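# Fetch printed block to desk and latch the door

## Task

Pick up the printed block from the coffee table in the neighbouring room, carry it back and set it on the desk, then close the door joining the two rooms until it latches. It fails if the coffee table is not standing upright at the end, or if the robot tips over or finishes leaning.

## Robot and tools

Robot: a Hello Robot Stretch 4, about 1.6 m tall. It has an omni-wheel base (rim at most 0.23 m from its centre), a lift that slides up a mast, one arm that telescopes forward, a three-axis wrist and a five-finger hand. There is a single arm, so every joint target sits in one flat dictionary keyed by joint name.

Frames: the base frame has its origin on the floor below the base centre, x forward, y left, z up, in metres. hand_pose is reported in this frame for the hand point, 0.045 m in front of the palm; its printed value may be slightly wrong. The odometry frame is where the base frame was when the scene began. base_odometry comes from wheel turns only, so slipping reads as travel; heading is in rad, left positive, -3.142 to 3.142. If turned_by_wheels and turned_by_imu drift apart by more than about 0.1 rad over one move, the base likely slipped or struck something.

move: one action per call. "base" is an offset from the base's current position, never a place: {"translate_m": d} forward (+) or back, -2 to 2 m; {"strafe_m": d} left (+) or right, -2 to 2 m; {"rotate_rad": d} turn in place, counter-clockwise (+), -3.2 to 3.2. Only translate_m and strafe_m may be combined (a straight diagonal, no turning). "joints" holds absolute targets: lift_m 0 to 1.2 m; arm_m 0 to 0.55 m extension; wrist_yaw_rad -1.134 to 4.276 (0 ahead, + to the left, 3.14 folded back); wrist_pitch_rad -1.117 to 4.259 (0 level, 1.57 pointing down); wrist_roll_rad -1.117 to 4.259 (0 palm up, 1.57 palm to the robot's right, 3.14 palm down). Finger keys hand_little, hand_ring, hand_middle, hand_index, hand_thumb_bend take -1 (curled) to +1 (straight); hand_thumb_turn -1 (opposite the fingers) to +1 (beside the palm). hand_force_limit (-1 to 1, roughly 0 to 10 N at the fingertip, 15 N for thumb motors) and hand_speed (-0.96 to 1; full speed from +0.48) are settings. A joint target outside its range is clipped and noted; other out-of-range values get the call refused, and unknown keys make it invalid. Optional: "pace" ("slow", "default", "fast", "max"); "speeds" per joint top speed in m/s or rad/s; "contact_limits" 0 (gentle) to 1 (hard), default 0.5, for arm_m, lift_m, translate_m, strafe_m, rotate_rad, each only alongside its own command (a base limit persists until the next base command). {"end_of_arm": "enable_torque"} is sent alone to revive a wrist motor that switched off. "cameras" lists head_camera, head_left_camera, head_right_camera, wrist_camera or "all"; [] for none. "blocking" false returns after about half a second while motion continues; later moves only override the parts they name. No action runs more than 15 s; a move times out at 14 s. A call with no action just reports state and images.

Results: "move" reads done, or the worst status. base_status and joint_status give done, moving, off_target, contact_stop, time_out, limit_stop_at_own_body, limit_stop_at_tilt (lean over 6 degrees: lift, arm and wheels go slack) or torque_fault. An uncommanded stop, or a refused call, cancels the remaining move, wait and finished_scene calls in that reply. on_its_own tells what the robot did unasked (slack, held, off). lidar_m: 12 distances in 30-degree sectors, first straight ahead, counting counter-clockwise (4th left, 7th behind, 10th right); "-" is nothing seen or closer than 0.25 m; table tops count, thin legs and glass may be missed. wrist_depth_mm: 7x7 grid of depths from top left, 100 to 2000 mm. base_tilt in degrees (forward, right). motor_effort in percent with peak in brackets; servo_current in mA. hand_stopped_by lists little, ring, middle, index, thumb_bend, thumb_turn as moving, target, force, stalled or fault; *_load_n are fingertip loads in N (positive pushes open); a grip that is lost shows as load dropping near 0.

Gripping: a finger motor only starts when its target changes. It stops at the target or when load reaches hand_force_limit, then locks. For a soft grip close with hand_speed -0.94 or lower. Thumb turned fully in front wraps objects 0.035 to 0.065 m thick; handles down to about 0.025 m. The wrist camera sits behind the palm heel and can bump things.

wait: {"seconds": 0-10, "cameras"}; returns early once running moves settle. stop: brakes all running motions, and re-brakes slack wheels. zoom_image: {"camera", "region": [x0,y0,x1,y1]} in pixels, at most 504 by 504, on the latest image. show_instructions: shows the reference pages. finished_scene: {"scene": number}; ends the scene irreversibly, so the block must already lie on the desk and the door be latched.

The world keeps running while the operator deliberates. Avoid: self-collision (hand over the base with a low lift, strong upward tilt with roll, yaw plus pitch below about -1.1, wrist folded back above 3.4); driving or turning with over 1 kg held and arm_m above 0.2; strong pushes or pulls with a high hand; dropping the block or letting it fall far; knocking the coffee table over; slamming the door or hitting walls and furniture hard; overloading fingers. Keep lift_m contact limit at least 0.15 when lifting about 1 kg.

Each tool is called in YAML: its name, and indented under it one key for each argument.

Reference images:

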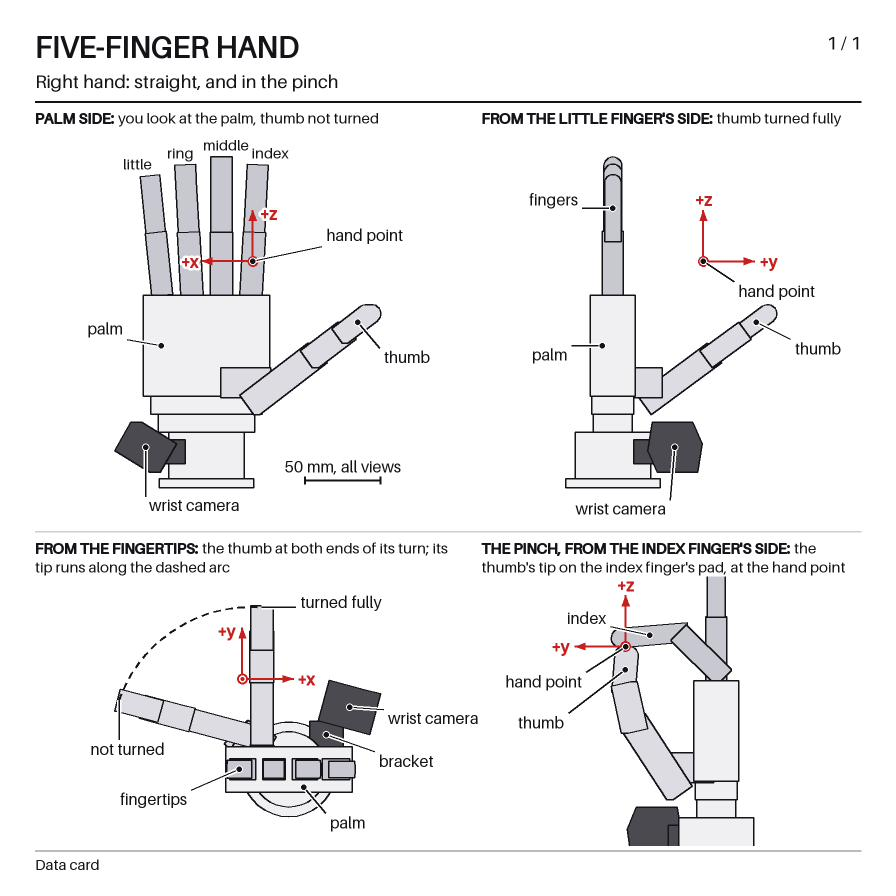

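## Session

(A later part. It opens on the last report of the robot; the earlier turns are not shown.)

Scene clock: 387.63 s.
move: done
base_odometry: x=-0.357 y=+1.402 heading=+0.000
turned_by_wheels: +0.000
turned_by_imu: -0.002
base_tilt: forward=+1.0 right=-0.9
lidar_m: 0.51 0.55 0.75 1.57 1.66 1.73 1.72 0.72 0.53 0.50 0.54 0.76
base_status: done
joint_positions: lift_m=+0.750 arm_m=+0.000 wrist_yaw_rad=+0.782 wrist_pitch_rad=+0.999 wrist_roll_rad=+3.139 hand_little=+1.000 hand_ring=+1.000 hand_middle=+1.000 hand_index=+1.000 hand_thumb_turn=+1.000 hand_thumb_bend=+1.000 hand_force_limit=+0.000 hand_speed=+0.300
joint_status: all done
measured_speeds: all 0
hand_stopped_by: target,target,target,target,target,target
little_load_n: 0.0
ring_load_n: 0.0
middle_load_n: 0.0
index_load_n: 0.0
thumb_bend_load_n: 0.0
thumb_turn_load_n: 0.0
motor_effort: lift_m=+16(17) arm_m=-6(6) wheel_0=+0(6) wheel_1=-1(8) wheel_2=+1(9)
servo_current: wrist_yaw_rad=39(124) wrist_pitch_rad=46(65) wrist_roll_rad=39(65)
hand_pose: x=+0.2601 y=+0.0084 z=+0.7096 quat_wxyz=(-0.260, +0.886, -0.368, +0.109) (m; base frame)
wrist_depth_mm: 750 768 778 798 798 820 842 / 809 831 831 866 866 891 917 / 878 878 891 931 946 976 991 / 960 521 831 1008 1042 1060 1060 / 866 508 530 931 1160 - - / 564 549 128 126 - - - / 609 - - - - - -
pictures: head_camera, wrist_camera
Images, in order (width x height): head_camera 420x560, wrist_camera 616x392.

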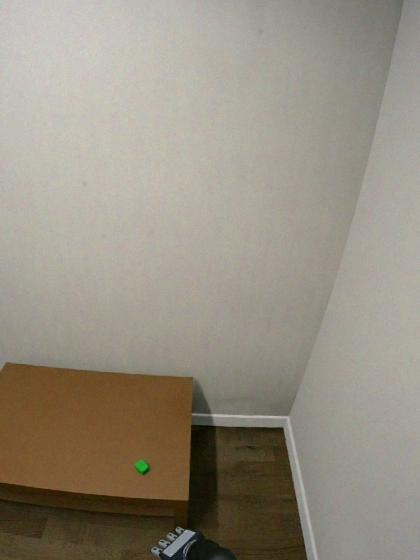

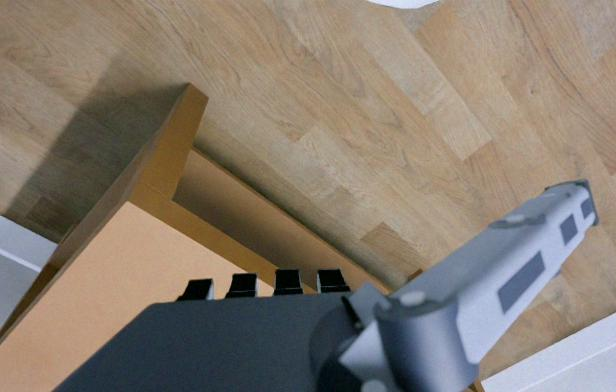

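move:
  joints: {"lift_m": 0.65, "wrist_pitch_rad": 0.6}
  cameras: ["wrist_camera"]

zoom_image:
  camera: "wrist_camera"
  region: [100, 100, 350, 300]

Scene clock: 395.57 s.
move: done
base_odometry: x=-0.357 y=+1.402 heading=+0.000
turned_by_wheels: +0.000
turned_by_imu: -0.001
base_tilt: forward=+1.0 right=-0.9
lidar_m: 0.53 0.55 0.76 1.58 1.67 1.76 1.72 0.72 0.53 0.51 0.53 0.72
base_status: not commanded
joint_positions: lift_m=+0.650 arm_m=+0.000 wrist_yaw_rad=+0.782 wrist_pitch_rad=+0.608 wrist_roll_rad=+3.139 hand_little=+1.000 hand_ring=+1.000 hand_middle=+1.000 hand_index=+1.000 hand_thumb_turn=+1.000 hand_thumb_bend=+1.000 hand_force_limit=+0.000 hand_speed=+0.300
joint_status: all done
measured_speeds: all 0
hand_stopped_by: target,target,target,target,target,target
little_load_n: 0.0
ring_load_n: 0.0
middle_load_n: 0.0
index_load_n: -0.5
thumb_bend_load_n: 0.0
thumb_turn_load_n: 0.0
motor_effort: lift_m=+16(21) arm_m=-6(6) wheel_0=+0(0) wheel_1=-1(1) wheel_2=+1(1)
servo_current: wrist_yaw_rad=33(46) wrist_pitch_rad=46(137) wrist_roll_rad=33(52)
hand_pose: x=+0.3155 y=+0.0636 z=+0.6525 quat_wxyz=(-0.427, +0.819, -0.340, +0.178) (m; base frame)
wrist_depth_mm: 759 430 759 820 831 854 866 / 699 394 732 904 960 991 1008 / 424 415 455 866 1098 1160 1205 / 488 496 512 564 1078 1397 1366 / 603 627 647 654 741 - - / 715 759 128 126 - - - / - - - - - - -
pictures: wrist_camera
Images, in order (width x height): wrist_camera 616x392.

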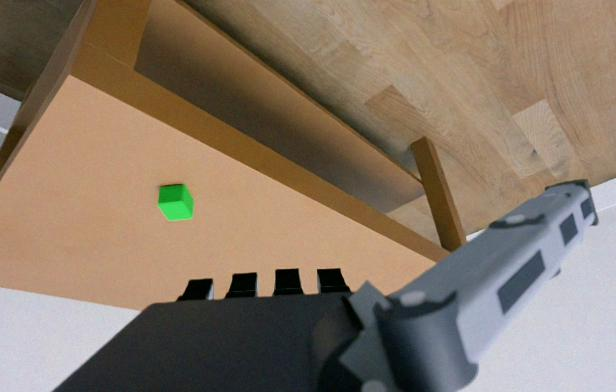

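Scaled by 2.016.

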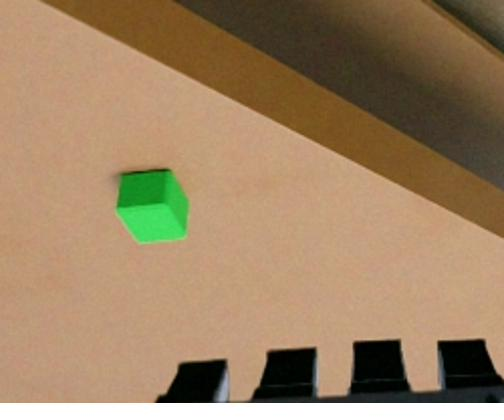

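move:
  joints: {"lift_m": 0.57, "wrist_pitch_rad": 0.5, "wrist_yaw_rad": 0.88, "arm_m": 0.2}
  cameras: ["wrist_camera", "head_camera"]

zoom_image:
  camera: "head_camera"
  region: [60, 380, 260, 560]

Scene clock: 465.93 s.
move: done
base_odometry: x=-0.357 y=+1.402 heading=+0.000
turned_by_wheels: +0.000
turned_by_imu: -0.001
base_tilt: forward=+0.9 right=-0.8
lidar_m: 0.51 0.56 0.76 1.58 1.64 1.72 1.71 0.75 0.55 0.50 0.54 0.76
base_status: not commanded
joint_positions: lift_m=+0.570 arm_m=+0.200 wrist_yaw_rad=+0.877 wrist_pitch_rad=+0.508 wrist_roll_rad=+3.139 hand_little=+1.000 hand_ring=+1.000 hand_middle=+1.000 hand_index=+1.000 hand_thumb_turn=+1.000 hand_thumb_bend=+1.000 hand_force_limit=+0.000 hand_speed=+0.300
joint_status: all done
measured_speeds: all 0
hand_stopped_by: target,target,target,target,target,target
little_load_n: 0.0
ring_load_n: 0.0
middle_load_n: 0.0
index_load_n: 0.0
thumb_bend_load_n: 0.0
thumb_turn_load_n: -0.5
motor_effort: lift_m=+17(20) arm_m=+6(11) wheel_0=+1(1) wheel_1=-1(1) wheel_2=+1(1)
servo_current: wrist_yaw_rad=46(72) wrist_pitch_rad=59(104) wrist_roll_rad=52(59)
hand_pose: x=+0.5193 y=+0.0899 z=+0.5881 quat_wxyz=(-0.476, +0.811, -0.292, +0.173) (m; base frame)
wrist_depth_mm: 246 246 250 260 759 820 842 / 278 286 293 300 329 976 991 / 332 342 349 359 377 931 1229 / 415 430 442 459 477 525 - / 512 564 591 597 654 - - / - - 128 126 - - - / - - - - - - -
pictures: head_camera, wrist_camera
Images, in order (width x height): head_camera 420x560, wrist_camera 616x392.

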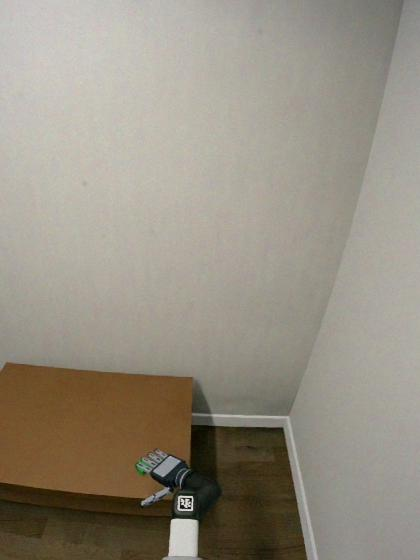

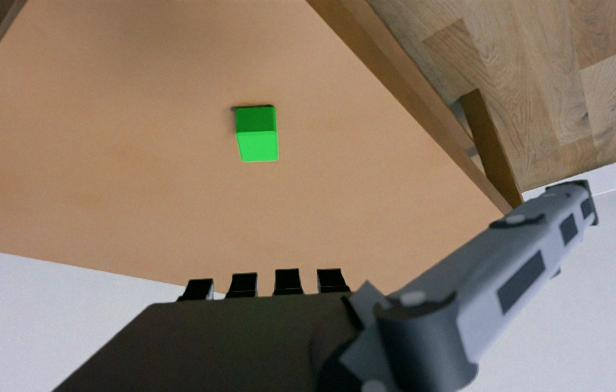

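Scaled by 2.520 from the camera's 420x560 image, which has a finer 1200x1600 frame.

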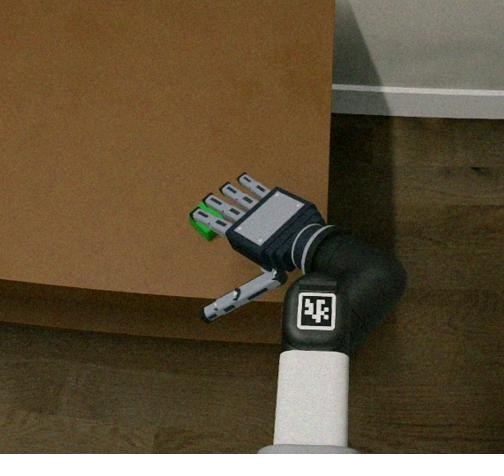

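move:
  base: {"strafe_m": 0.049}
  joints: {"lift_m": 0.52, "wrist_pitch_rad": 0.35, "wrist_yaw_rad": 0.88, "arm_m": 0.265, "hand_thumb_turn": -1, "hand_thumb_bend": 0.5}
  cameras: ["wrist_camera", "head_camera"]

zoom_image:
  camera: "head_camera"
  region: [80, 380, 220, 520]

Scene clock: 507.43 s.
move: done
base_odometry: x=-0.357 y=+1.451 heading=+0.000
turned_by_wheels: +0.000
turned_by_imu: -0.001
base_tilt: forward=+1.0 right=-1.0
lidar_m: 0.52 0.54 0.76 1.53 1.62 1.73 1.71 0.79 0.58 0.56 0.59 0.82
base_status: done
joint_positions: lift_m=+0.520 arm_m=+0.265 wrist_yaw_rad=+0.877 wrist_pitch_rad=+0.359 wrist_roll_rad=+3.139 hand_little=+1.000 hand_ring=+1.000 hand_middle=+1.000 hand_index=+1.000 hand_thumb_turn=-1.000 hand_thumb_bend=+0.500 hand_force_limit=+0.000 hand_speed=+0.300
joint_status: all done
measured_speeds: all 0
hand_stopped_by: target,target,target,target,target,target
little_load_n: 0.0
ring_load_n: 0.0
middle_load_n: -0.5
index_load_n: 0.0
thumb_bend_load_n: 0.0
thumb_turn_load_n: 0.0
motor_effort: lift_m=+16(21) arm_m=+6(9) wheel_0=+0(6) wheel_1=-1(9) wheel_2=+1(2)
servo_current: wrist_yaw_rad=46(46) wrist_pitch_rad=52(130) wrist_roll_rad=46(59)
hand_pose: x=+0.5983 y=+0.1069 z=+0.5643 quat_wxyz=(-0.535, +0.773, -0.279, +0.194) (m; base frame)
wrist_depth_mm: 217 221 216 223 236 248 904 / 262 267 273 272 289 298 1118 / 329 340 349 338 359 389 455 / 439 462 484 500 - 559 591 / - - 647 - - - - / - - 128 - - - - / - - - - - - -
pictures: head_camera, wrist_camera
Images, in order (width x height): head_camera 420x560, wrist_camera 616x392.

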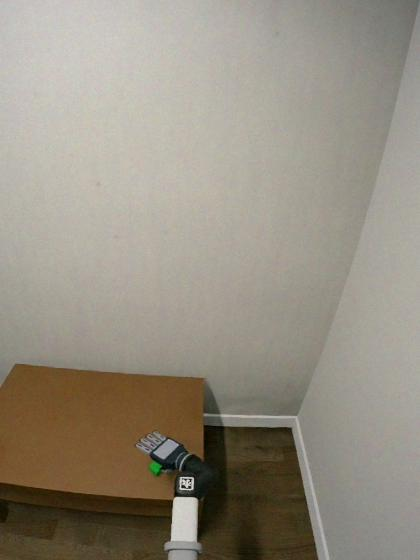

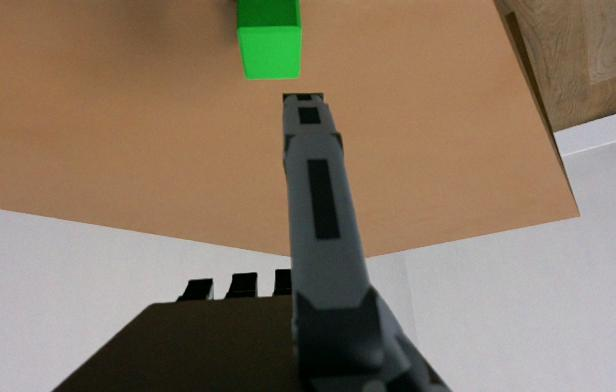

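Scaled by 3.600 from the camera's 420x560 image, which has a finer 1200x1600 frame.

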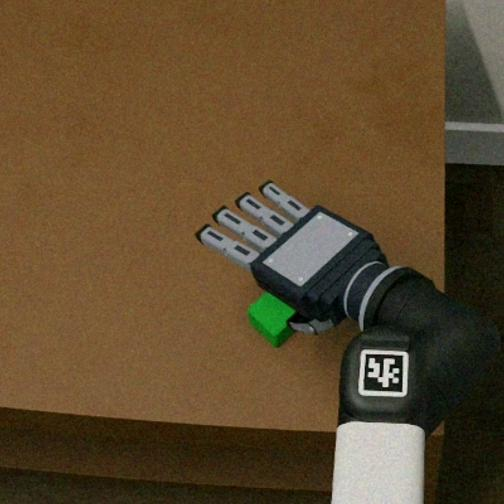

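move:
  base: {"strafe_m": 0.003}
  joints: {"arm_m": 0.29, "hand_thumb_bend": 0.3}

move:
  joints: {"lift_m": 0.475}
  pace: "slow"
  cameras: ["wrist_camera", "head_camera"]

zoom_image:
  camera: "head_camera"
  region: [80, 380, 220, 520]

Scene clock: 540.60 s.
move: done
base_odometry: x=-0.357 y=+1.454 heading=+0.000
turned_by_wheels: +0.000
turned_by_imu: -0.001
base_tilt: forward=+0.9 right=-0.9
lidar_m: 0.50 0.55 0.75 1.53 1.60 1.72 1.70 0.82 0.58 0.56 0.61 0.84
base_status: done
joint_positions: lift_m=+0.520 arm_m=+0.290 wrist_yaw_rad=+0.877 wrist_pitch_rad=+0.359 wrist_roll_rad=+3.139 hand_little=+1.000 hand_ring=+1.000 hand_middle=+1.000 hand_index=+1.000 hand_thumb_turn=-1.000 hand_thumb_bend=+0.300 hand_force_limit=+0.000 hand_speed=+0.300
joint_status: all done
measured_speeds: all 0
hand_stopped_by: target,target,target,target,target,target
little_load_n: 0.0
ring_load_n: 0.0
middle_load_n: -0.5
index_load_n: 0.0
thumb_bend_load_n: 0.0
thumb_turn_load_n: 0.0
motor_effort: lift_m=+16(16) arm_m=+6(9) wheel_0=-1(5) wheel_1=+2(6) wheel_2=+0(1)
servo_current: wrist_yaw_rad=39(46) wrist_pitch_rad=78(78) wrist_roll_rad=59(59)
hand_pose: x=+0.6234 y=+0.1069 z=+0.5643 quat_wxyz=(-0.535, +0.773, -0.279, +0.194) (m; base frame)
wrist_depth_mm: 217 220 224 206 236 243 842 / 260 267 273 281 289 297 334 / 327 340 349 322 359 389 427 / 421 462 484 500 500 559 585 / - - 640 - - - - / - - 128 - - - - / - - - - - - -
pictures: none

Scene clock: 541.83 s.
move: done
base_odometry: x=-0.357 y=+1.454 heading=+0.000
turned_by_wheels: +0.000
turned_by_imu: +0.000
base_tilt: forward=+1.0 right=-1.1
lidar_m: 0.50 0.54 0.76 1.50 1.61 1.75 1.72 0.80 0.59 0.56 0.59 0.83
base_status: not commanded
joint_positions: lift_m=+0.475 arm_m=+0.290 wrist_yaw_rad=+0.877 wrist_pitch_rad=+0.359 wrist_roll_rad=+3.139 hand_little=+1.000 hand_ring=+1.000 hand_middle=+1.000 hand_index=+1.000 hand_thumb_turn=-1.000 hand_thumb_bend=+0.300 hand_force_limit=+0.000 hand_speed=+0.300
joint_status: all done
measured_speeds: all 0
hand_stopped_by: target,target,target,target,target,target
little_load_n: -0.5
ring_load_n: 0.0
middle_load_n: 0.0
index_load_n: 0.0
thumb_bend_load_n: 0.0
thumb_turn_load_n: 0.0
motor_effort: lift_m=+16(20) arm_m=+6(6) wheel_0=-1(1) wheel_1=+1(2) wheel_2=+0(0)
servo_current: wrist_yaw_rad=46(46) wrist_pitch_rad=65(78) wrist_roll_rad=26(52)
hand_pose: x=+0.6234 y=+0.1069 z=+0.5193 quat_wxyz=(-0.535, +0.773, -0.279, +0.194) (m; base frame)
wrist_depth_mm: 159 162 166 166 173 179 188 / 192 196 202 163 213 220 234 / 240 251 257 183 274 286 297 / 325 340 359 368 368 413 436 / 439 480 525 539 - 634 621 / - - 128 - - - - / - - - - - - -
pictures: head_camera, wrist_camera
Images, in order (width x height): head_camera 420x560, wrist_camera 616x392.

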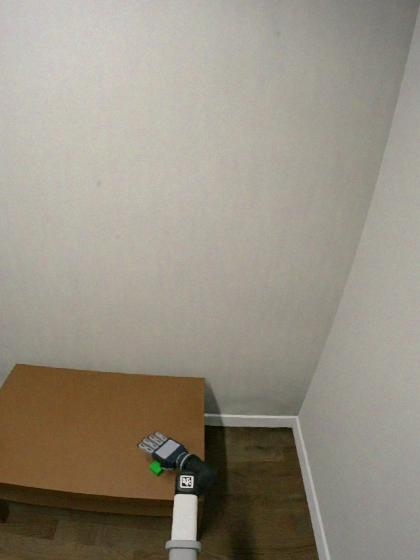

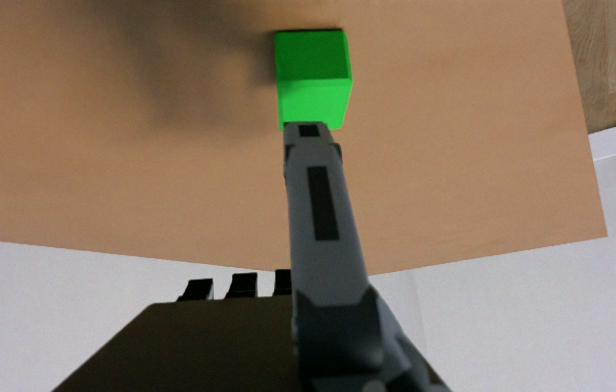

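Scaled by 3.600 from the camera's 420x560 image, which has a finer 1200x1600 frame.

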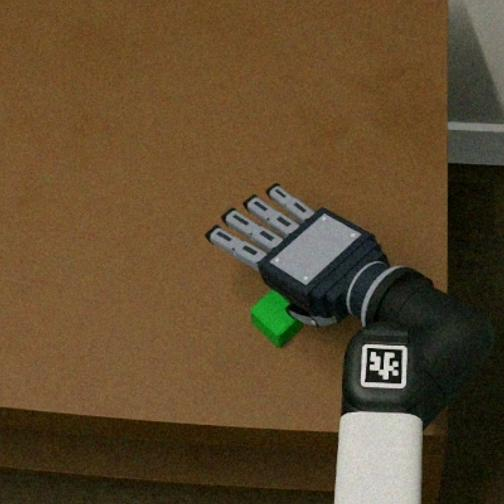

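move:
  base: {"strafe_m": -0.009}
  joints: {"arm_m": 0.282}

move:
  joints: {"lift_m": 0.448}
  pace: "slow"
  contact_limits: {"lift_m": 0.2}
  cameras: ["wrist_camera", "head_camera"]

zoom_image:
  camera: "head_camera"
  region: [80, 380, 220, 520]

Scene clock: 556.70 s.
move: done
base_odometry: x=-0.357 y=+1.445 heading=+0.000
turned_by_wheels: +0.000
turned_by_imu: -0.001
base_tilt: forward=+1.0 right=-1.0
lidar_m: 0.52 0.55 0.76 1.54 1.63 1.73 1.71 0.79 0.58 0.55 0.58 0.81
base_status: done
joint_positions: lift_m=+0.475 arm_m=+0.282 wrist_yaw_rad=+0.877 wrist_pitch_rad=+0.359 wrist_roll_rad=+3.139 hand_little=+1.000 hand_ring=+1.000 hand_middle=+1.000 hand_index=+1.000 hand_thumb_turn=-1.000 hand_thumb_bend=+0.300 hand_force_limit=+0.000 hand_speed=+0.300
joint_status: all done
measured_speeds: all 0
hand_stopped_by: target,target,target,target,target,target
little_load_n: -0.5
ring_load_n: 0.0
middle_load_n: 0.0
index_load_n: 0.0
thumb_bend_load_n: 0.0
thumb_turn_load_n: 0.0
motor_effort: lift_m=+16(16) arm_m=-6(9) wheel_0=+0(5) wheel_1=-1(6) wheel_2=+0(1)
servo_current: wrist_yaw_rad=33(39) wrist_pitch_rad=59(78) wrist_roll_rad=46(46)
hand_pose: x=+0.6157 y=+0.1069 z=+0.5193 quat_wxyz=(-0.535, +0.773, -0.279, +0.194) (m; base frame)
wrist_depth_mm: 159 163 166 170 173 179 809 / 192 197 202 176 213 218 946 / 240 251 257 183 274 286 314 / 325 340 357 368 370 413 433 / 439 480 559 539 - 640 676 / - - 128 - - - - / - - - - - - -
pictures: none

Scene clock: 557.73 s.
move: done
base_odometry: x=-0.357 y=+1.445 heading=+0.000
turned_by_wheels: +0.000
turned_by_imu: +0.000
base_tilt: forward=+1.0 right=-1.0
lidar_m: 0.52 0.54 0.75 1.54 1.62 1.75 1.72 0.80 0.57 0.55 0.58 0.81
base_status: not commanded
joint_positions: lift_m=+0.448 arm_m=+0.282 wrist_yaw_rad=+0.877 wrist_pitch_rad=+0.359 wrist_roll_rad=+3.139 hand_little=+1.000 hand_ring=+1.000 hand_middle=+1.000 hand_index=+1.000 hand_thumb_turn=-1.000 hand_thumb_bend=+0.300 hand_force_limit=+0.000 hand_speed=+0.300
joint_status: all done
measured_speeds: all 0
hand_stopped_by: target,target,target,target,target,target
little_load_n: 0.0
ring_load_n: 0.0
middle_load_n: 0.0
index_load_n: 0.0
thumb_bend_load_n: 0.5
thumb_turn_load_n: 0.0
motor_effort: lift_m=+16(23) arm_m=-6(6) wheel_0=+0(0) wheel_1=-1(1) wheel_2=+0(0)
servo_current: wrist_yaw_rad=33(46) wrist_pitch_rad=46(91) wrist_roll_rad=26(52)
contact_limits: lift_m 0.2
hand_pose: x=+0.6157 y=+0.1069 z=+0.4923 quat_wxyz=(-0.535, +0.773, -0.279, +0.194) (m; base frame)
wrist_depth_mm: 125 127 130 134 136 140 154 / 151 155 158 162 168 174 185 / 190 196 202 165 216 224 234 / 255 267 282 290 290 327 343 / 382 424 449 421 - 521 559 / - - 128 - - - - / - - - - - - -
pictures: head_camera, wrist_camera
Images, in order (width x height): head_camera 420x560, wrist_camera 616x392.

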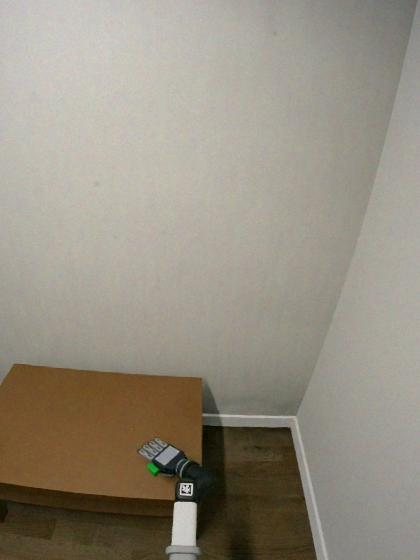

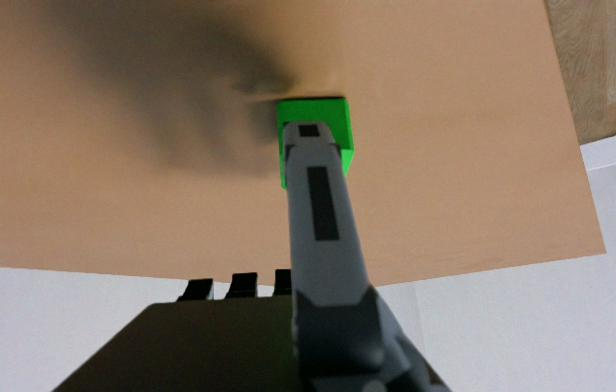

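Scaled by 3.600 from the camera's 420x560 image, which has a finer 1200x1600 frame.

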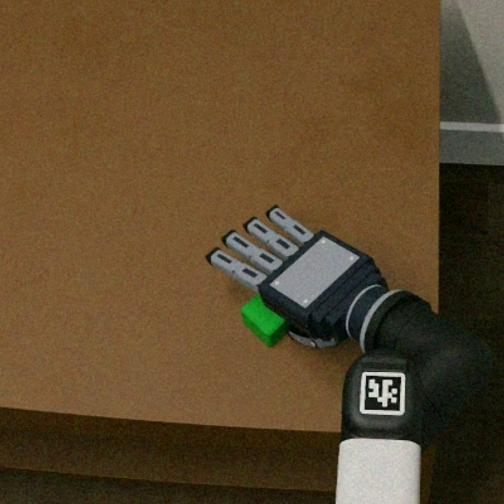

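move:
  joints: {"hand_speed": -0.9, "hand_force_limit": -0.5, "hand_index": 0.1, "hand_middle": 0.1}
  cameras: ["wrist_camera", "head_camera"]

zoom_image:
  camera: "head_camera"
  region: [110, 410, 220, 520]

Scene clock: 567.43 s.
move: off_target
base_odometry: x=-0.357 y=+1.445 heading=+0.000
turned_by_wheels: +0.000
turned_by_imu: -0.001
base_tilt: forward=+1.1 right=-0.9
lidar_m: 0.52 0.54 0.76 1.53 1.62 1.76 1.71 0.77 0.58 0.55 0.59 0.82
base_status: not commanded
joint_positions: lift_m=+0.448 arm_m=+0.282 wrist_yaw_rad=+0.877 wrist_pitch_rad=+0.358 wrist_roll_rad=+3.139 hand_little=+1.000 hand_ring=+1.000 hand_middle=+0.228 hand_index=+0.219 hand_thumb_turn=-1.000 hand_thumb_bend=+0.301 hand_force_limit=-0.500 hand_speed=-0.900
joint_status: hand_middle off_target (ended at +0.228, target +0.100); hand_index off_target (ended at +0.219, target +0.100); the others done
measured_speeds: all 0
hand_stopped_by: target,target,force,force,target,target
little_load_n: 0.0
ring_load_n: 0.0
middle_load_n: 1.0
index_load_n: 4.5
thumb_bend_load_n: 4.5
thumb_turn_load_n: -1.5
motor_effort: lift_m=+16(17) arm_m=-6(6) wheel_0=+0(0) wheel_1=-1(1) wheel_2=+0(0)
servo_current: wrist_yaw_rad=39(52) wrist_pitch_rad=65(72) wrist_roll_rad=33(59)
contact_limits: lift_m 0.2
hand_pose: x=+0.6158 y=+0.1069 z=+0.4924 quat_wxyz=(-0.536, +0.773, -0.278, +0.194) (m; base frame)
wrist_depth_mm: 126 128 131 134 136 141 154 / 152 155 158 162 168 175 185 / 191 197 204 160 216 226 235 / 258 271 281 - 291 327 345 / 387 421 455 181 - 525 554 / - - 128 - - - - / - - - - - - -
pictures: head_camera, wrist_camera
Images, in order (width x height): head_camera 420x560, wrist_camera 616x392.

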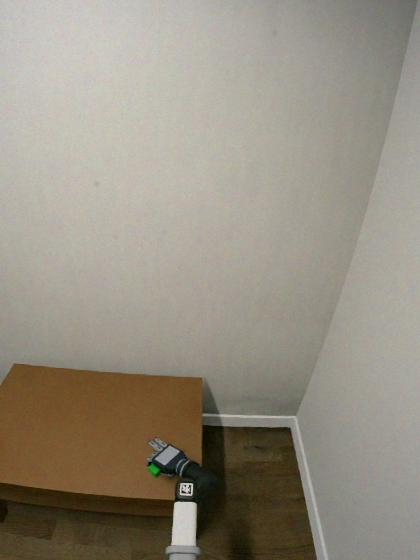

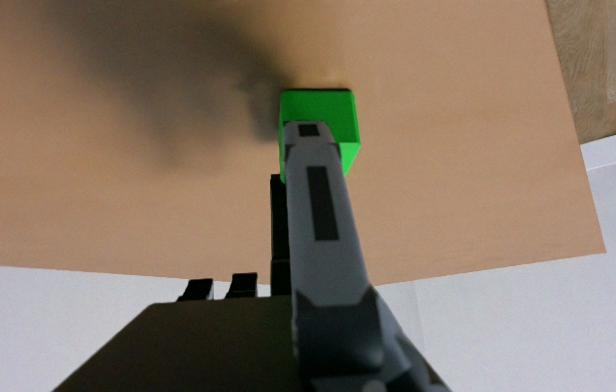

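Scaled by 4.582 from the camera's 420x560 image, which has a finer 1200x1600 frame.

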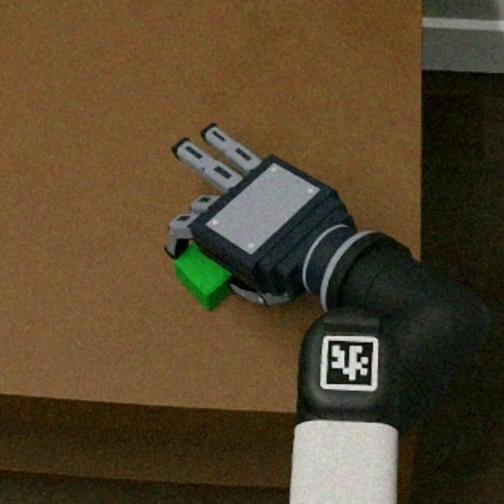

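move:
  joints: {"hand_force_limit": -0.2, "hand_middle": 0.1, "hand_thumb_bend": 0.2}

move:
  joints: {"lift_m": 0.50}
  pace: "slow"
  cameras: ["wrist_camera", "head_camera"]

zoom_image:
  camera: "head_camera"
  region: [110, 400, 220, 510]

Scene clock: 576.13 s.
move: off_target
base_odometry: x=-0.357 y=+1.445 heading=+0.000
turned_by_wheels: +0.000
turned_by_imu: -0.001
base_tilt: forward=+1.0 right=-0.8
lidar_m: 0.50 0.55 0.76 1.53 1.61 1.73 1.70 0.79 0.58 0.55 0.58 0.82
base_status: not commanded
joint_positions: lift_m=+0.448 arm_m=+0.282 wrist_yaw_rad=+0.877 wrist_pitch_rad=+0.358 wrist_roll_rad=+3.139 hand_little=+1.000 hand_ring=+1.000 hand_middle=+0.228 hand_index=+0.219 hand_thumb_turn=-1.000 hand_thumb_bend=+0.294 hand_force_limit=-0.200 hand_speed=-0.900
joint_status: hand_middle off_target (ended at +0.228, target +0.100); hand_thumb_bend off_target (ended at +0.294, target +0.200); the others done
measured_speeds: all 0
hand_stopped_by: target,target,force,force,force,target
little_load_n: 0.0
ring_load_n: 0.0
middle_load_n: 2.5
index_load_n: 5.0
thumb_bend_load_n: 5.5
thumb_turn_load_n: -1.5
motor_effort: lift_m=+16(16) arm_m=-6(6) wheel_0=+0(0) wheel_1=-1(1) wheel_2=+0(0)
servo_current: wrist_yaw_rad=33(46) wrist_pitch_rad=59(72) wrist_roll_rad=46(59)
contact_limits: lift_m 0.2
hand_pose: x=+0.6158 y=+0.1069 z=+0.4924 quat_wxyz=(-0.536, +0.773, -0.278, +0.194) (m; base frame)
wrist_depth_mm: 126 128 131 134 136 141 154 / 151 155 158 162 168 174 186 / 191 196 203 161 216 226 236 / 258 271 279 - 291 327 345 / 387 424 452 181 - 530 554 / - - 128 - - - - / - - - - - - -
pictures: none

Scene clock: 577.43 s.
move: done
base_odometry: x=-0.357 y=+1.445 heading=+0.000
turned_by_wheels: +0.000
turned_by_imu: +0.000
base_tilt: forward=+0.9 right=-0.9
lidar_m: 0.53 0.55 0.74 1.53 1.60 1.74 1.71 0.82 0.57 0.55 0.57 0.79
base_status: not commanded
joint_positions: lift_m=+0.500 arm_m=+0.282 wrist_yaw_rad=+0.877 wrist_pitch_rad=+0.358 wrist_roll_rad=+3.139 hand_little=+1.000 hand_ring=+1.000 hand_middle=+0.228 hand_index=+0.219 hand_thumb_turn=-1.000 hand_thumb_bend=+0.294 hand_force_limit=-0.200 hand_speed=-0.900
joint_status: all done
measured_speeds: all 0
hand_stopped_by: target,target,force,force,force,target
little_load_n: 0.0
ring_load_n: 0.0
middle_load_n: 4.0
index_load_n: 1.0
thumb_bend_load_n: 4.0
thumb_turn_load_n: 0.0
motor_effort: lift_m=+24(33) arm_m=-6(6) wheel_0=+0(0) wheel_1=-1(1) wheel_2=+0(0)
servo_current: wrist_yaw_rad=39(46) wrist_pitch_rad=72(72) wrist_roll_rad=20(65)
hand_pose: x=+0.6158 y=+0.1069 z=+0.5438 quat_wxyz=(-0.536, +0.773, -0.278, +0.194) (m; base frame)
wrist_depth_mm: 190 193 197 202 206 213 842 / 231 235 240 235 254 263 991 / 289 298 307 161 330 342 373 / 392 404 424 - 442 496 525 / - 530 609 - - 699 - / - - 128 - - - - / - - - - - - -
pictures: head_camera, wrist_camera
Images, in order (width x height): head_camera 420x560, wrist_camera 616x392.

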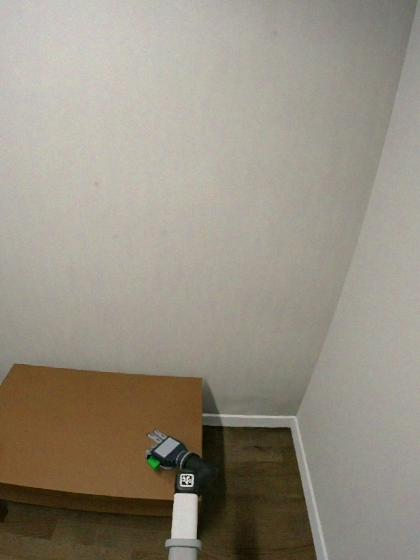

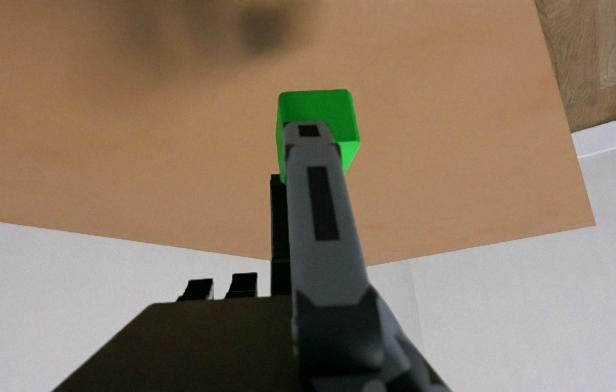

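Scaled by 4.582 from the camera's 420x560 image, which has a finer 1200x1600 frame.

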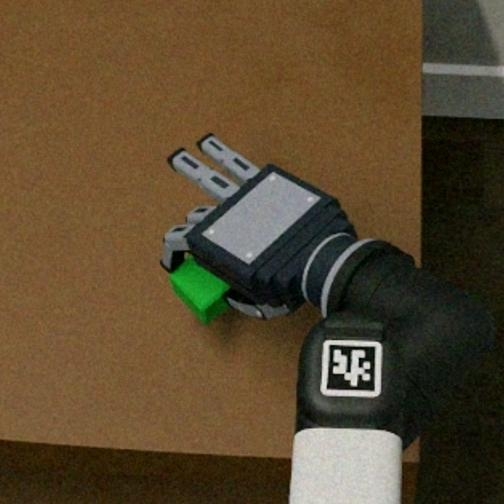

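move:
  joints: {"hand_speed": -0.94, "hand_force_limit": 0.1, "hand_index": 0.12, "hand_middle": 0.13, "hand_thumb_bend": 0.22}

move:
  joints: {"lift_m": 0.75}

move:
  joints: {"arm_m": 0.0, "wrist_yaw_rad": 0.4}
  speeds: {"wrist_yaw_rad": 0.8, "arm_m": 0.2}
  cameras: ["wrist_camera"]

Scene clock: 594.27 s.
move: off_target
base_odometry: x=-0.357 y=+1.445 heading=+0.000
turned_by_wheels: +0.000
turned_by_imu: -0.001
base_tilt: forward=+1.0 right=-1.0
lidar_m: 0.51 0.55 0.76 1.52 1.61 1.74 1.71 0.81 0.57 0.56 0.58 0.81
base_status: not commanded
joint_positions: lift_m=+0.500 arm_m=+0.282 wrist_yaw_rad=+0.877 wrist_pitch_rad=+0.358 wrist_roll_rad=+3.139 hand_little=+1.000 hand_ring=+1.000 hand_middle=+0.224 hand_index=+0.204 hand_thumb_turn=-1.000 hand_thumb_bend=+0.289 hand_force_limit=+0.100 hand_speed=-0.940
joint_status: hand_middle off_target (ended at +0.224, target +0.130); hand_index off_target (ended at +0.204, target +0.120); hand_thumb_bend off_target (ended at +0.289, target +0.220); the others done
measured_speeds: all 0
hand_stopped_by: target,target,force,force,force,target
little_load_n: 0.0
ring_load_n: 0.0
middle_load_n: 4.0
index_load_n: 6.0
thumb_bend_load_n: 8.5
thumb_turn_load_n: -2.0
motor_effort: lift_m=+23(24) arm_m=-6(6) wheel_0=+0(0) wheel_1=-1(1) wheel_2=+0(0)
servo_current: wrist_yaw_rad=33(52) wrist_pitch_rad=65(65) wrist_roll_rad=39(39)
hand_pose: x=+0.6158 y=+0.1069 z=+0.5438 quat_wxyz=(-0.536, +0.773, -0.278, +0.194) (m; base frame)
wrist_depth_mm: 190 193 198 203 207 213 842 / 231 235 240 229 254 263 991 / 289 298 306 160 332 342 373 / 392 404 427 - 442 496 521 / - 530 609 - - 699 - / - - 128 - - - - / - - - - - - -
pictures: none

Scene clock: 596.37 s.
move: done
base_odometry: x=-0.357 y=+1.445 heading=+0.000
turned_by_wheels: +0.000
turned_by_imu: +0.000
base_tilt: forward=+1.1 right=-0.9
lidar_m: 0.52 0.54 0.76 1.53 1.62 1.74 1.71 0.79 0.58 0.54 0.58 0.80
base_status: not commanded
joint_positions: lift_m=+0.750 arm_m=+0.282 wrist_yaw_rad=+0.877 wrist_pitch_rad=+0.358 wrist_roll_rad=+3.139 hand_little=+1.000 hand_ring=+1.000 hand_middle=+0.224 hand_index=+0.204 hand_thumb_turn=-1.000 hand_thumb_bend=+0.289 hand_force_limit=+0.100 hand_speed=-0.940
joint_status: all done
measured_speeds: all 0
hand_stopped_by: target,target,force,force,force,target
little_load_n: 0.0
ring_load_n: 0.0
middle_load_n: 4.0
index_load_n: 6.5
thumb_bend_load_n: 8.5
thumb_turn_load_n: -1.5
motor_effort: lift_m=+23(30) arm_m=-6(6) wheel_0=+0(0) wheel_1=-1(1) wheel_2=+0(0)
servo_current: wrist_yaw_rad=33(52) wrist_pitch_rad=39(78) wrist_roll_rad=52(59)
hand_pose: x=+0.6158 y=+0.1069 z=+0.7938 quat_wxyz=(-0.536, +0.773, -0.278, +0.194) (m; base frame)
wrist_depth_mm: 504 517 525 535 549 564 1255 / - 603 647 609 676 691 750 / - - 778 160 831 831 - / - - - - - - - / - - - - - - - / - - 128 - - - - / - - - - - - -
pictures: none

Scene clock: 598.57 s.
move: done
base_odometry: x=-0.357 y=+1.445 heading=+0.000
turned_by_wheels: +0.000
turned_by_imu: +0.000
base_tilt: forward=+1.1 right=-0.9
lidar_m: 0.53 0.55 0.76 1.54 1.60 1.75 1.72 0.80 0.58 0.54 0.58 0.82
base_status: not commanded
joint_positions: lift_m=+0.750 arm_m=+0.000 wrist_yaw_rad=+0.403 wrist_pitch_rad=+0.358 wrist_roll_rad=+3.139 hand_little=+1.000 hand_ring=+1.000 hand_middle=+0.224 hand_index=+0.204 hand_thumb_turn=-1.000 hand_thumb_bend=+0.289 hand_force_limit=+0.100 hand_speed=-0.940
joint_status: all done
measured_speeds: all 0
hand_stopped_by: target,target,force,force,force,target
little_load_n: 0.0
ring_load_n: -0.5
middle_load_n: 4.0
index_load_n: 6.5
thumb_bend_load_n: 8.5
thumb_turn_load_n: -1.5
motor_effort: lift_m=+23(23) arm_m=-6(13) wheel_0=+0(1) wheel_1=-1(1) wheel_2=+0(1)
servo_current: wrist_yaw_rad=39(65) wrist_pitch_rad=65(78) wrist_roll_rad=26(59)
hand_pose: x=+0.3647 y=+0.0209 z=+0.7938 quat_wxyz=(-0.475, +0.686, -0.452, +0.315) (m; base frame)
wrist_depth_mm: - 539 535 539 554 597 809 / - 661 647 615 668 707 723 / - 798 820 160 891 904 878 / - - - - - - - / - - - - - - - / - - 128 - - - - / - - - - - - -
pictures: wrist_camera
Images, in order (width x height): wrist_camera 616x392.

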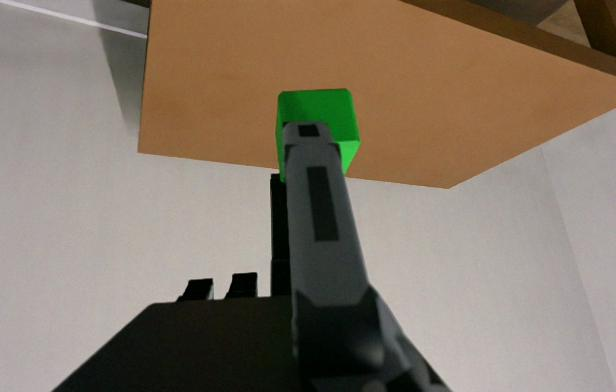

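move:
  base: {"translate_m": -1.2}

move:
  base: {"rotate_rad": -1.57}
  cameras: ["all"]

Scene clock: 614.93 s.
move: done
base_odometry: x=-1.557 y=+1.445 heading=+0.000
turned_by_wheels: +0.000
turned_by_imu: +0.001
base_tilt: forward=+1.0 right=-0.9
lidar_m: 1.70 1.77 1.60 1.56 1.63 0.51 0.53 0.58 2.07 2.45 0.64 0.79
base_status: done
joint_positions: lift_m=+0.750 arm_m=+0.000 wrist_yaw_rad=+0.403 wrist_pitch_rad=+0.358 wrist_roll_rad=+3.139 hand_little=+1.000 hand_ring=+1.000 hand_middle=+0.224 hand_index=+0.204 hand_thumb_turn=-1.000 hand_thumb_bend=+0.289 hand_force_limit=+0.100 hand_speed=-0.940
joint_status: not commanded
measured_speeds: all 0
hand_stopped_by: target,target,force,force,force,target
little_load_n: 0.0
ring_load_n: 0.0
middle_load_n: 4.0
index_load_n: 6.0
thumb_bend_load_n: 8.5
thumb_turn_load_n: -1.5
motor_effort: lift_m=+23(23) arm_m=-6(7) wheel_0=+1(6) wheel_1=-1(9) wheel_2=-2(9)
servo_current: wrist_yaw_rad=39(52) wrist_pitch_rad=72(78) wrist_roll_rad=39(65)
hand_pose: x=+0.3647 y=+0.0209 z=+0.7939 quat_wxyz=(-0.475, +0.686, -0.452, +0.315) (m; base frame)
wrist_depth_mm: 1118 1118 1138 1138 1182 1205 1255 / 1336 1336 1366 1308 1430 1464 1464 / 1661 1661 1756 160 1863 1863 - / - 1661 1983 - - - - / - 1576 1808 180 - - - / - - 128 - - - - / - - - - - - -
pictures: none

Scene clock: 617.00 s.
move: done
base_odometry: x=-1.557 y=+1.445 heading=-1.570
turned_by_wheels: -1.570
turned_by_imu: -1.566
base_tilt: forward=+0.9 right=-1.0
lidar_m: 2.46 0.64 0.80 1.71 1.79 1.60 1.56 1.62 0.50 0.52 0.58 2.11
base_status: done
joint_positions: lift_m=+0.750 arm_m=+0.000 wrist_yaw_rad=+0.403 wrist_pitch_rad=+0.358 wrist_roll_rad=+3.139 hand_little=+1.000 hand_ring=+1.000 hand_middle=+0.224 hand_index=+0.204 hand_thumb_turn=-1.000 hand_thumb_bend=+0.289 hand_force_limit=+0.100 hand_speed=-0.940
joint_status: not commanded
measured_speeds: all 0
hand_stopped_by: target,target,force,force,force,target
little_load_n: 0.0
ring_load_n: 0.0
middle_load_n: 4.0
index_load_n: 6.5
thumb_bend_load_n: 8.5
thumb_turn_load_n: -1.5
motor_effort: lift_m=+22(23) arm_m=-6(6) wheel_0=+1(7) wheel_1=-1(10) wheel_2=-1(7)
servo_current: wrist_yaw_rad=46(52) wrist_pitch_rad=59(72) wrist_roll_rad=26(52)
hand_pose: x=+0.3647 y=+0.0208 z=+0.7939 quat_wxyz=(-0.475, +0.686, -0.452, +0.315) (m; base frame)
wrist_depth_mm: 1098 1098 1118 1160 1078 591 - / 1281 1336 1397 1336 1308 554 - / 1618 1708 1756 160 - 530 - / - - - - - 500 - / - - - 181 - 473 - / - - 139 - - 449 - / - - - - - - -
pictures: head_camera, head_left_camera, head_right_camera, wrist_camera
Images, in order (width x height): head_camera 420x560, head_left_camera 420x672, head_right_camera 420x672, wrist_camera 616x392.

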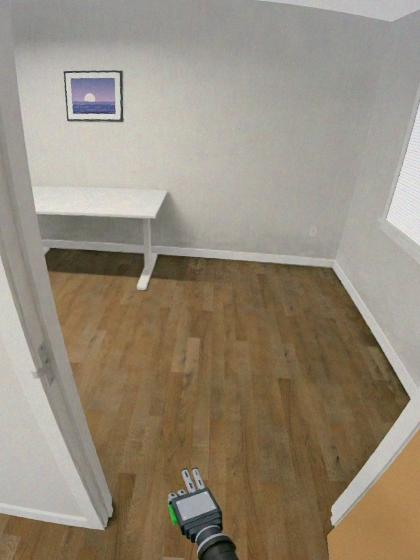

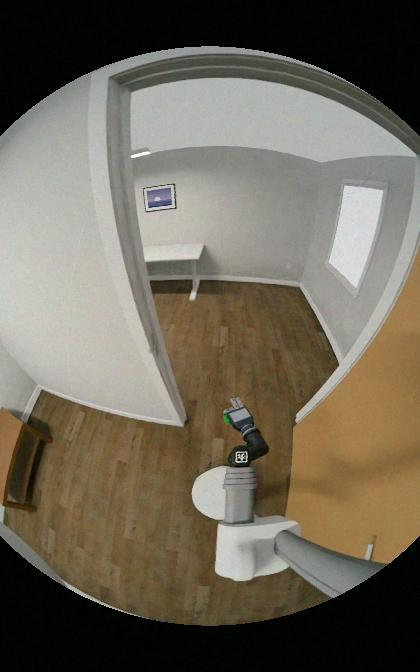

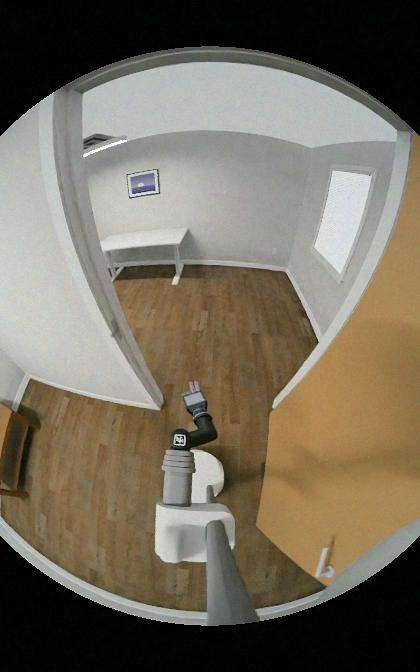

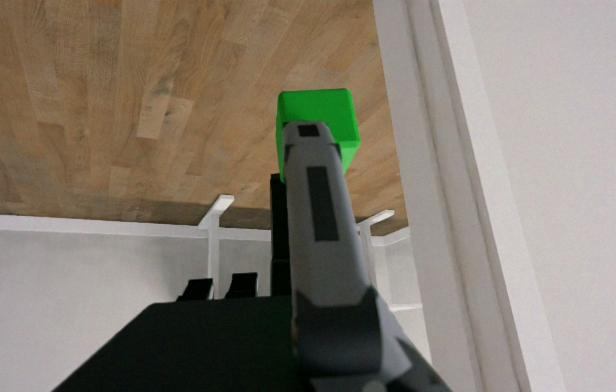

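move:
  base: {"translate_m": 1.3}

move:
  base: {"strafe_m": 0.45}
  joints: {"lift_m": 0.85}
  cameras: ["all"]

Scene clock: 628.60 s.
move: done
base_odometry: x=-1.556 y=+0.145 heading=-1.570
turned_by_wheels: +0.000
turned_by_imu: -0.004
base_tilt: forward=+1.0 right=-0.9
lidar_m: 1.42 1.19 1.63 2.20 0.86 0.67 1.81 0.95 0.91 1.45 1.48 1.95
base_status: done
joint_positions: lift_m=+0.750 arm_m=+0.000 wrist_yaw_rad=+0.403 wrist_pitch_rad=+0.358 wrist_roll_rad=+3.139 hand_little=+1.000 hand_ring=+1.000 hand_middle=+0.224 hand_index=+0.204 hand_thumb_turn=-1.000 hand_thumb_bend=+0.289 hand_force_limit=+0.100 hand_speed=-0.940
joint_status: not commanded
measured_speeds: all 0
hand_stopped_by: target,target,force,force,force,target
little_load_n: 0.0
ring_load_n: 0.0
middle_load_n: 4.0
index_load_n: 6.0
thumb_bend_load_n: 8.5
thumb_turn_load_n: -2.0
motor_effort: lift_m=+23(23) arm_m=-6(6) wheel_0=-1(7) wheel_1=+1(7) wheel_2=+2(9)
servo_current: wrist_yaw_rad=46(52) wrist_pitch_rad=65(78) wrist_roll_rad=26(59)
hand_pose: x=+0.3647 y=+0.0208 z=+0.7939 quat_wxyz=(-0.475, +0.686, -0.452, +0.315) (m; base frame)
wrist_depth_mm: 1078 1098 1138 1138 1182 1205 1229 / 1308 1336 1366 1281 1430 1464 1537 / 1499 1618 1661 160 1921 1921 - / - - - - - - - / - - - - - - - / - - 128 - - - - / - - - - - - -
pictures: none

Scene clock: 631.43 s.
move: done
base_odometry: x=-1.106 y=+0.145 heading=-1.570
turned_by_wheels: +0.000
turned_by_imu: -0.001
base_tilt: forward=+1.1 right=-1.0
lidar_m: 1.09 1.15 1.64 1.83 0.84 0.62 0.60 1.46 1.30 1.89 1.96 1.96
base_status: done
joint_positions: lift_m=+0.850 arm_m=+0.000 wrist_yaw_rad=+0.403 wrist_pitch_rad=+0.358 wrist_roll_rad=+3.139 hand_little=+1.000 hand_ring=+1.000 hand_middle=+0.224 hand_index=+0.204 hand_thumb_turn=-1.000 hand_thumb_bend=+0.289 hand_force_limit=+0.100 hand_speed=-0.940
joint_status: all done
measured_speeds: all 0
hand_stopped_by: target,target,force,force,force,target
little_load_n: 0.0
ring_load_n: 0.0
middle_load_n: 4.0
index_load_n: 6.5
thumb_bend_load_n: 8.0
thumb_turn_load_n: -1.5
motor_effort: lift_m=+23(30) arm_m=-6(6) wheel_0=+1(9) wheel_1=-1(12) wheel_2=+1(3)
servo_current: wrist_yaw_rad=33(46) wrist_pitch_rad=65(85) wrist_roll_rad=26(52)
hand_pose: x=+0.3647 y=+0.0208 z=+0.8938 quat_wxyz=(-0.475, +0.686, -0.452, +0.315) (m; base frame)
wrist_depth_mm: 1205 1255 1281 1281 1308 1336 1366 / 1464 1499 1537 1464 1618 1661 1661 / - - 1808 160 1983 - - / - - - - - - - / - - - - - - - / - - 128 - - - - / - - - - - - -
pictures: head_camera, head_left_camera, head_right_camera, wrist_camera
Images, in order (width x height): head_camera 420x560, head_left_camera 420x672, head_right_camera 420x672, wrist_camera 616x392.

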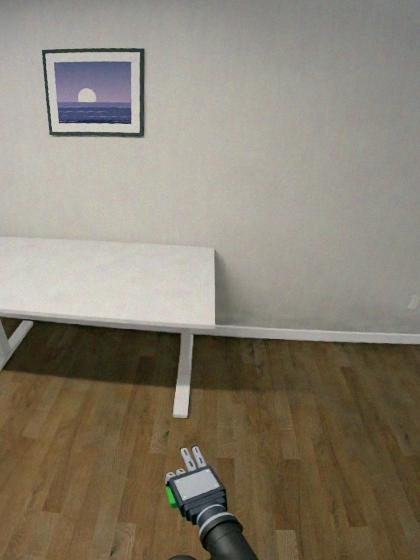

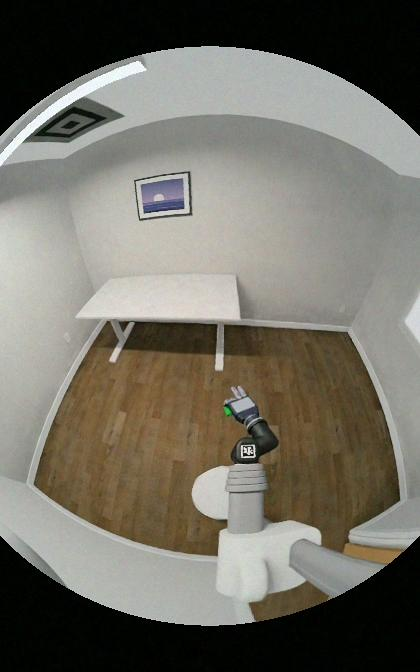

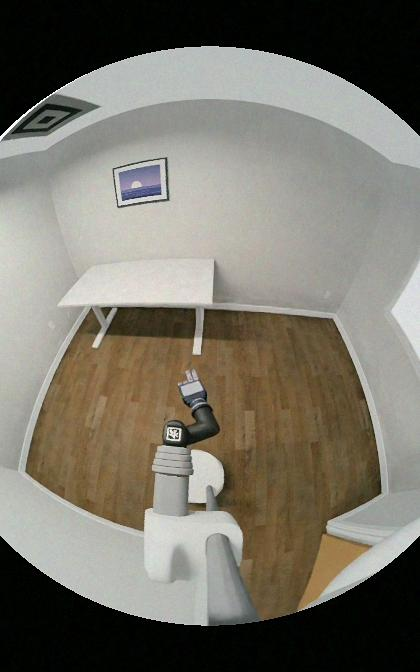

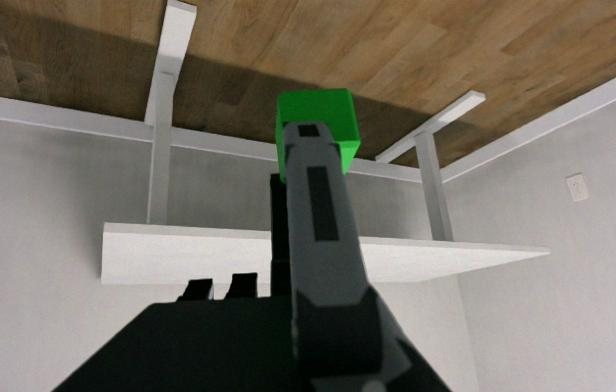

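move:
  base: {"strafe_m": 0.3, "translate_m": 0.4}
  cameras: ["wrist_camera", "head_camera"]

Scene clock: 647.23 s.
move: done
base_odometry: x=-0.806 y=-0.254 heading=-1.570
turned_by_wheels: +0.000
turned_by_imu: -0.002
base_tilt: forward=+0.9 right=-1.1
lidar_m: 0.73 0.77 1.08 1.52 1.39 1.03 0.98 1.02 1.75 2.19 2.11 0.75
base_status: done
joint_positions: lift_m=+0.850 arm_m=+0.000 wrist_yaw_rad=+0.403 wrist_pitch_rad=+0.358 wrist_roll_rad=+3.139 hand_little=+1.000 hand_ring=+1.000 hand_middle=+0.224 hand_index=+0.204 hand_thumb_turn=-1.000 hand_thumb_bend=+0.289 hand_force_limit=+0.100 hand_speed=-0.940
joint_status: not commanded
measured_speeds: all 0
hand_stopped_by: target,target,force,force,force,target
little_load_n: 0.0
ring_load_n: 0.0
middle_load_n: 4.5
index_load_n: 6.5
thumb_bend_load_n: 8.5
thumb_turn_load_n: -2.0
motor_effort: lift_m=+23(24) arm_m=-6(6) wheel_0=-1(4) wheel_1=+0(10) wheel_2=+0(7)
servo_current: wrist_yaw_rad=39(52) wrist_pitch_rad=65(78) wrist_roll_rad=33(65)
hand_pose: x=+0.3647 y=+0.0208 z=+0.8939 quat_wxyz=(-0.475, +0.686, -0.452, +0.315) (m; base frame)
wrist_depth_mm: 1138 1229 1255 1281 1336 1336 1397 / - - 1464 1464 1537 1661 1576 / - - - 159 1921 1756 - / - - - - - - - / - - - - - - - / - - 128 - - - - / - - - - - - -
pictures: head_camera, wrist_camera
Images, in order (width x height): head_camera 420x560, wrist_camera 616x392.

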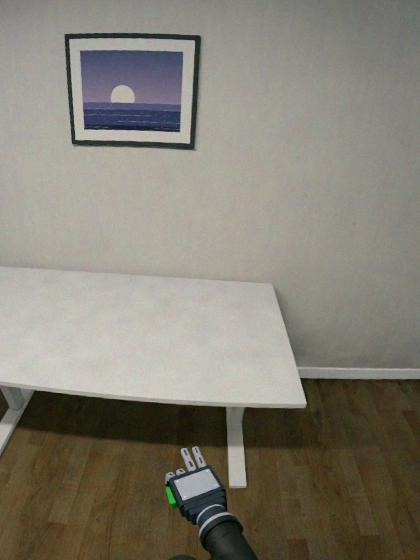

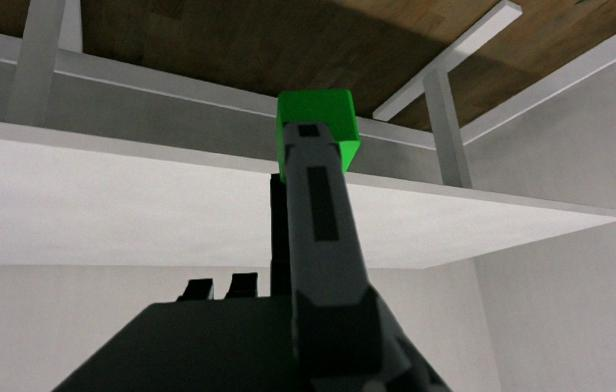

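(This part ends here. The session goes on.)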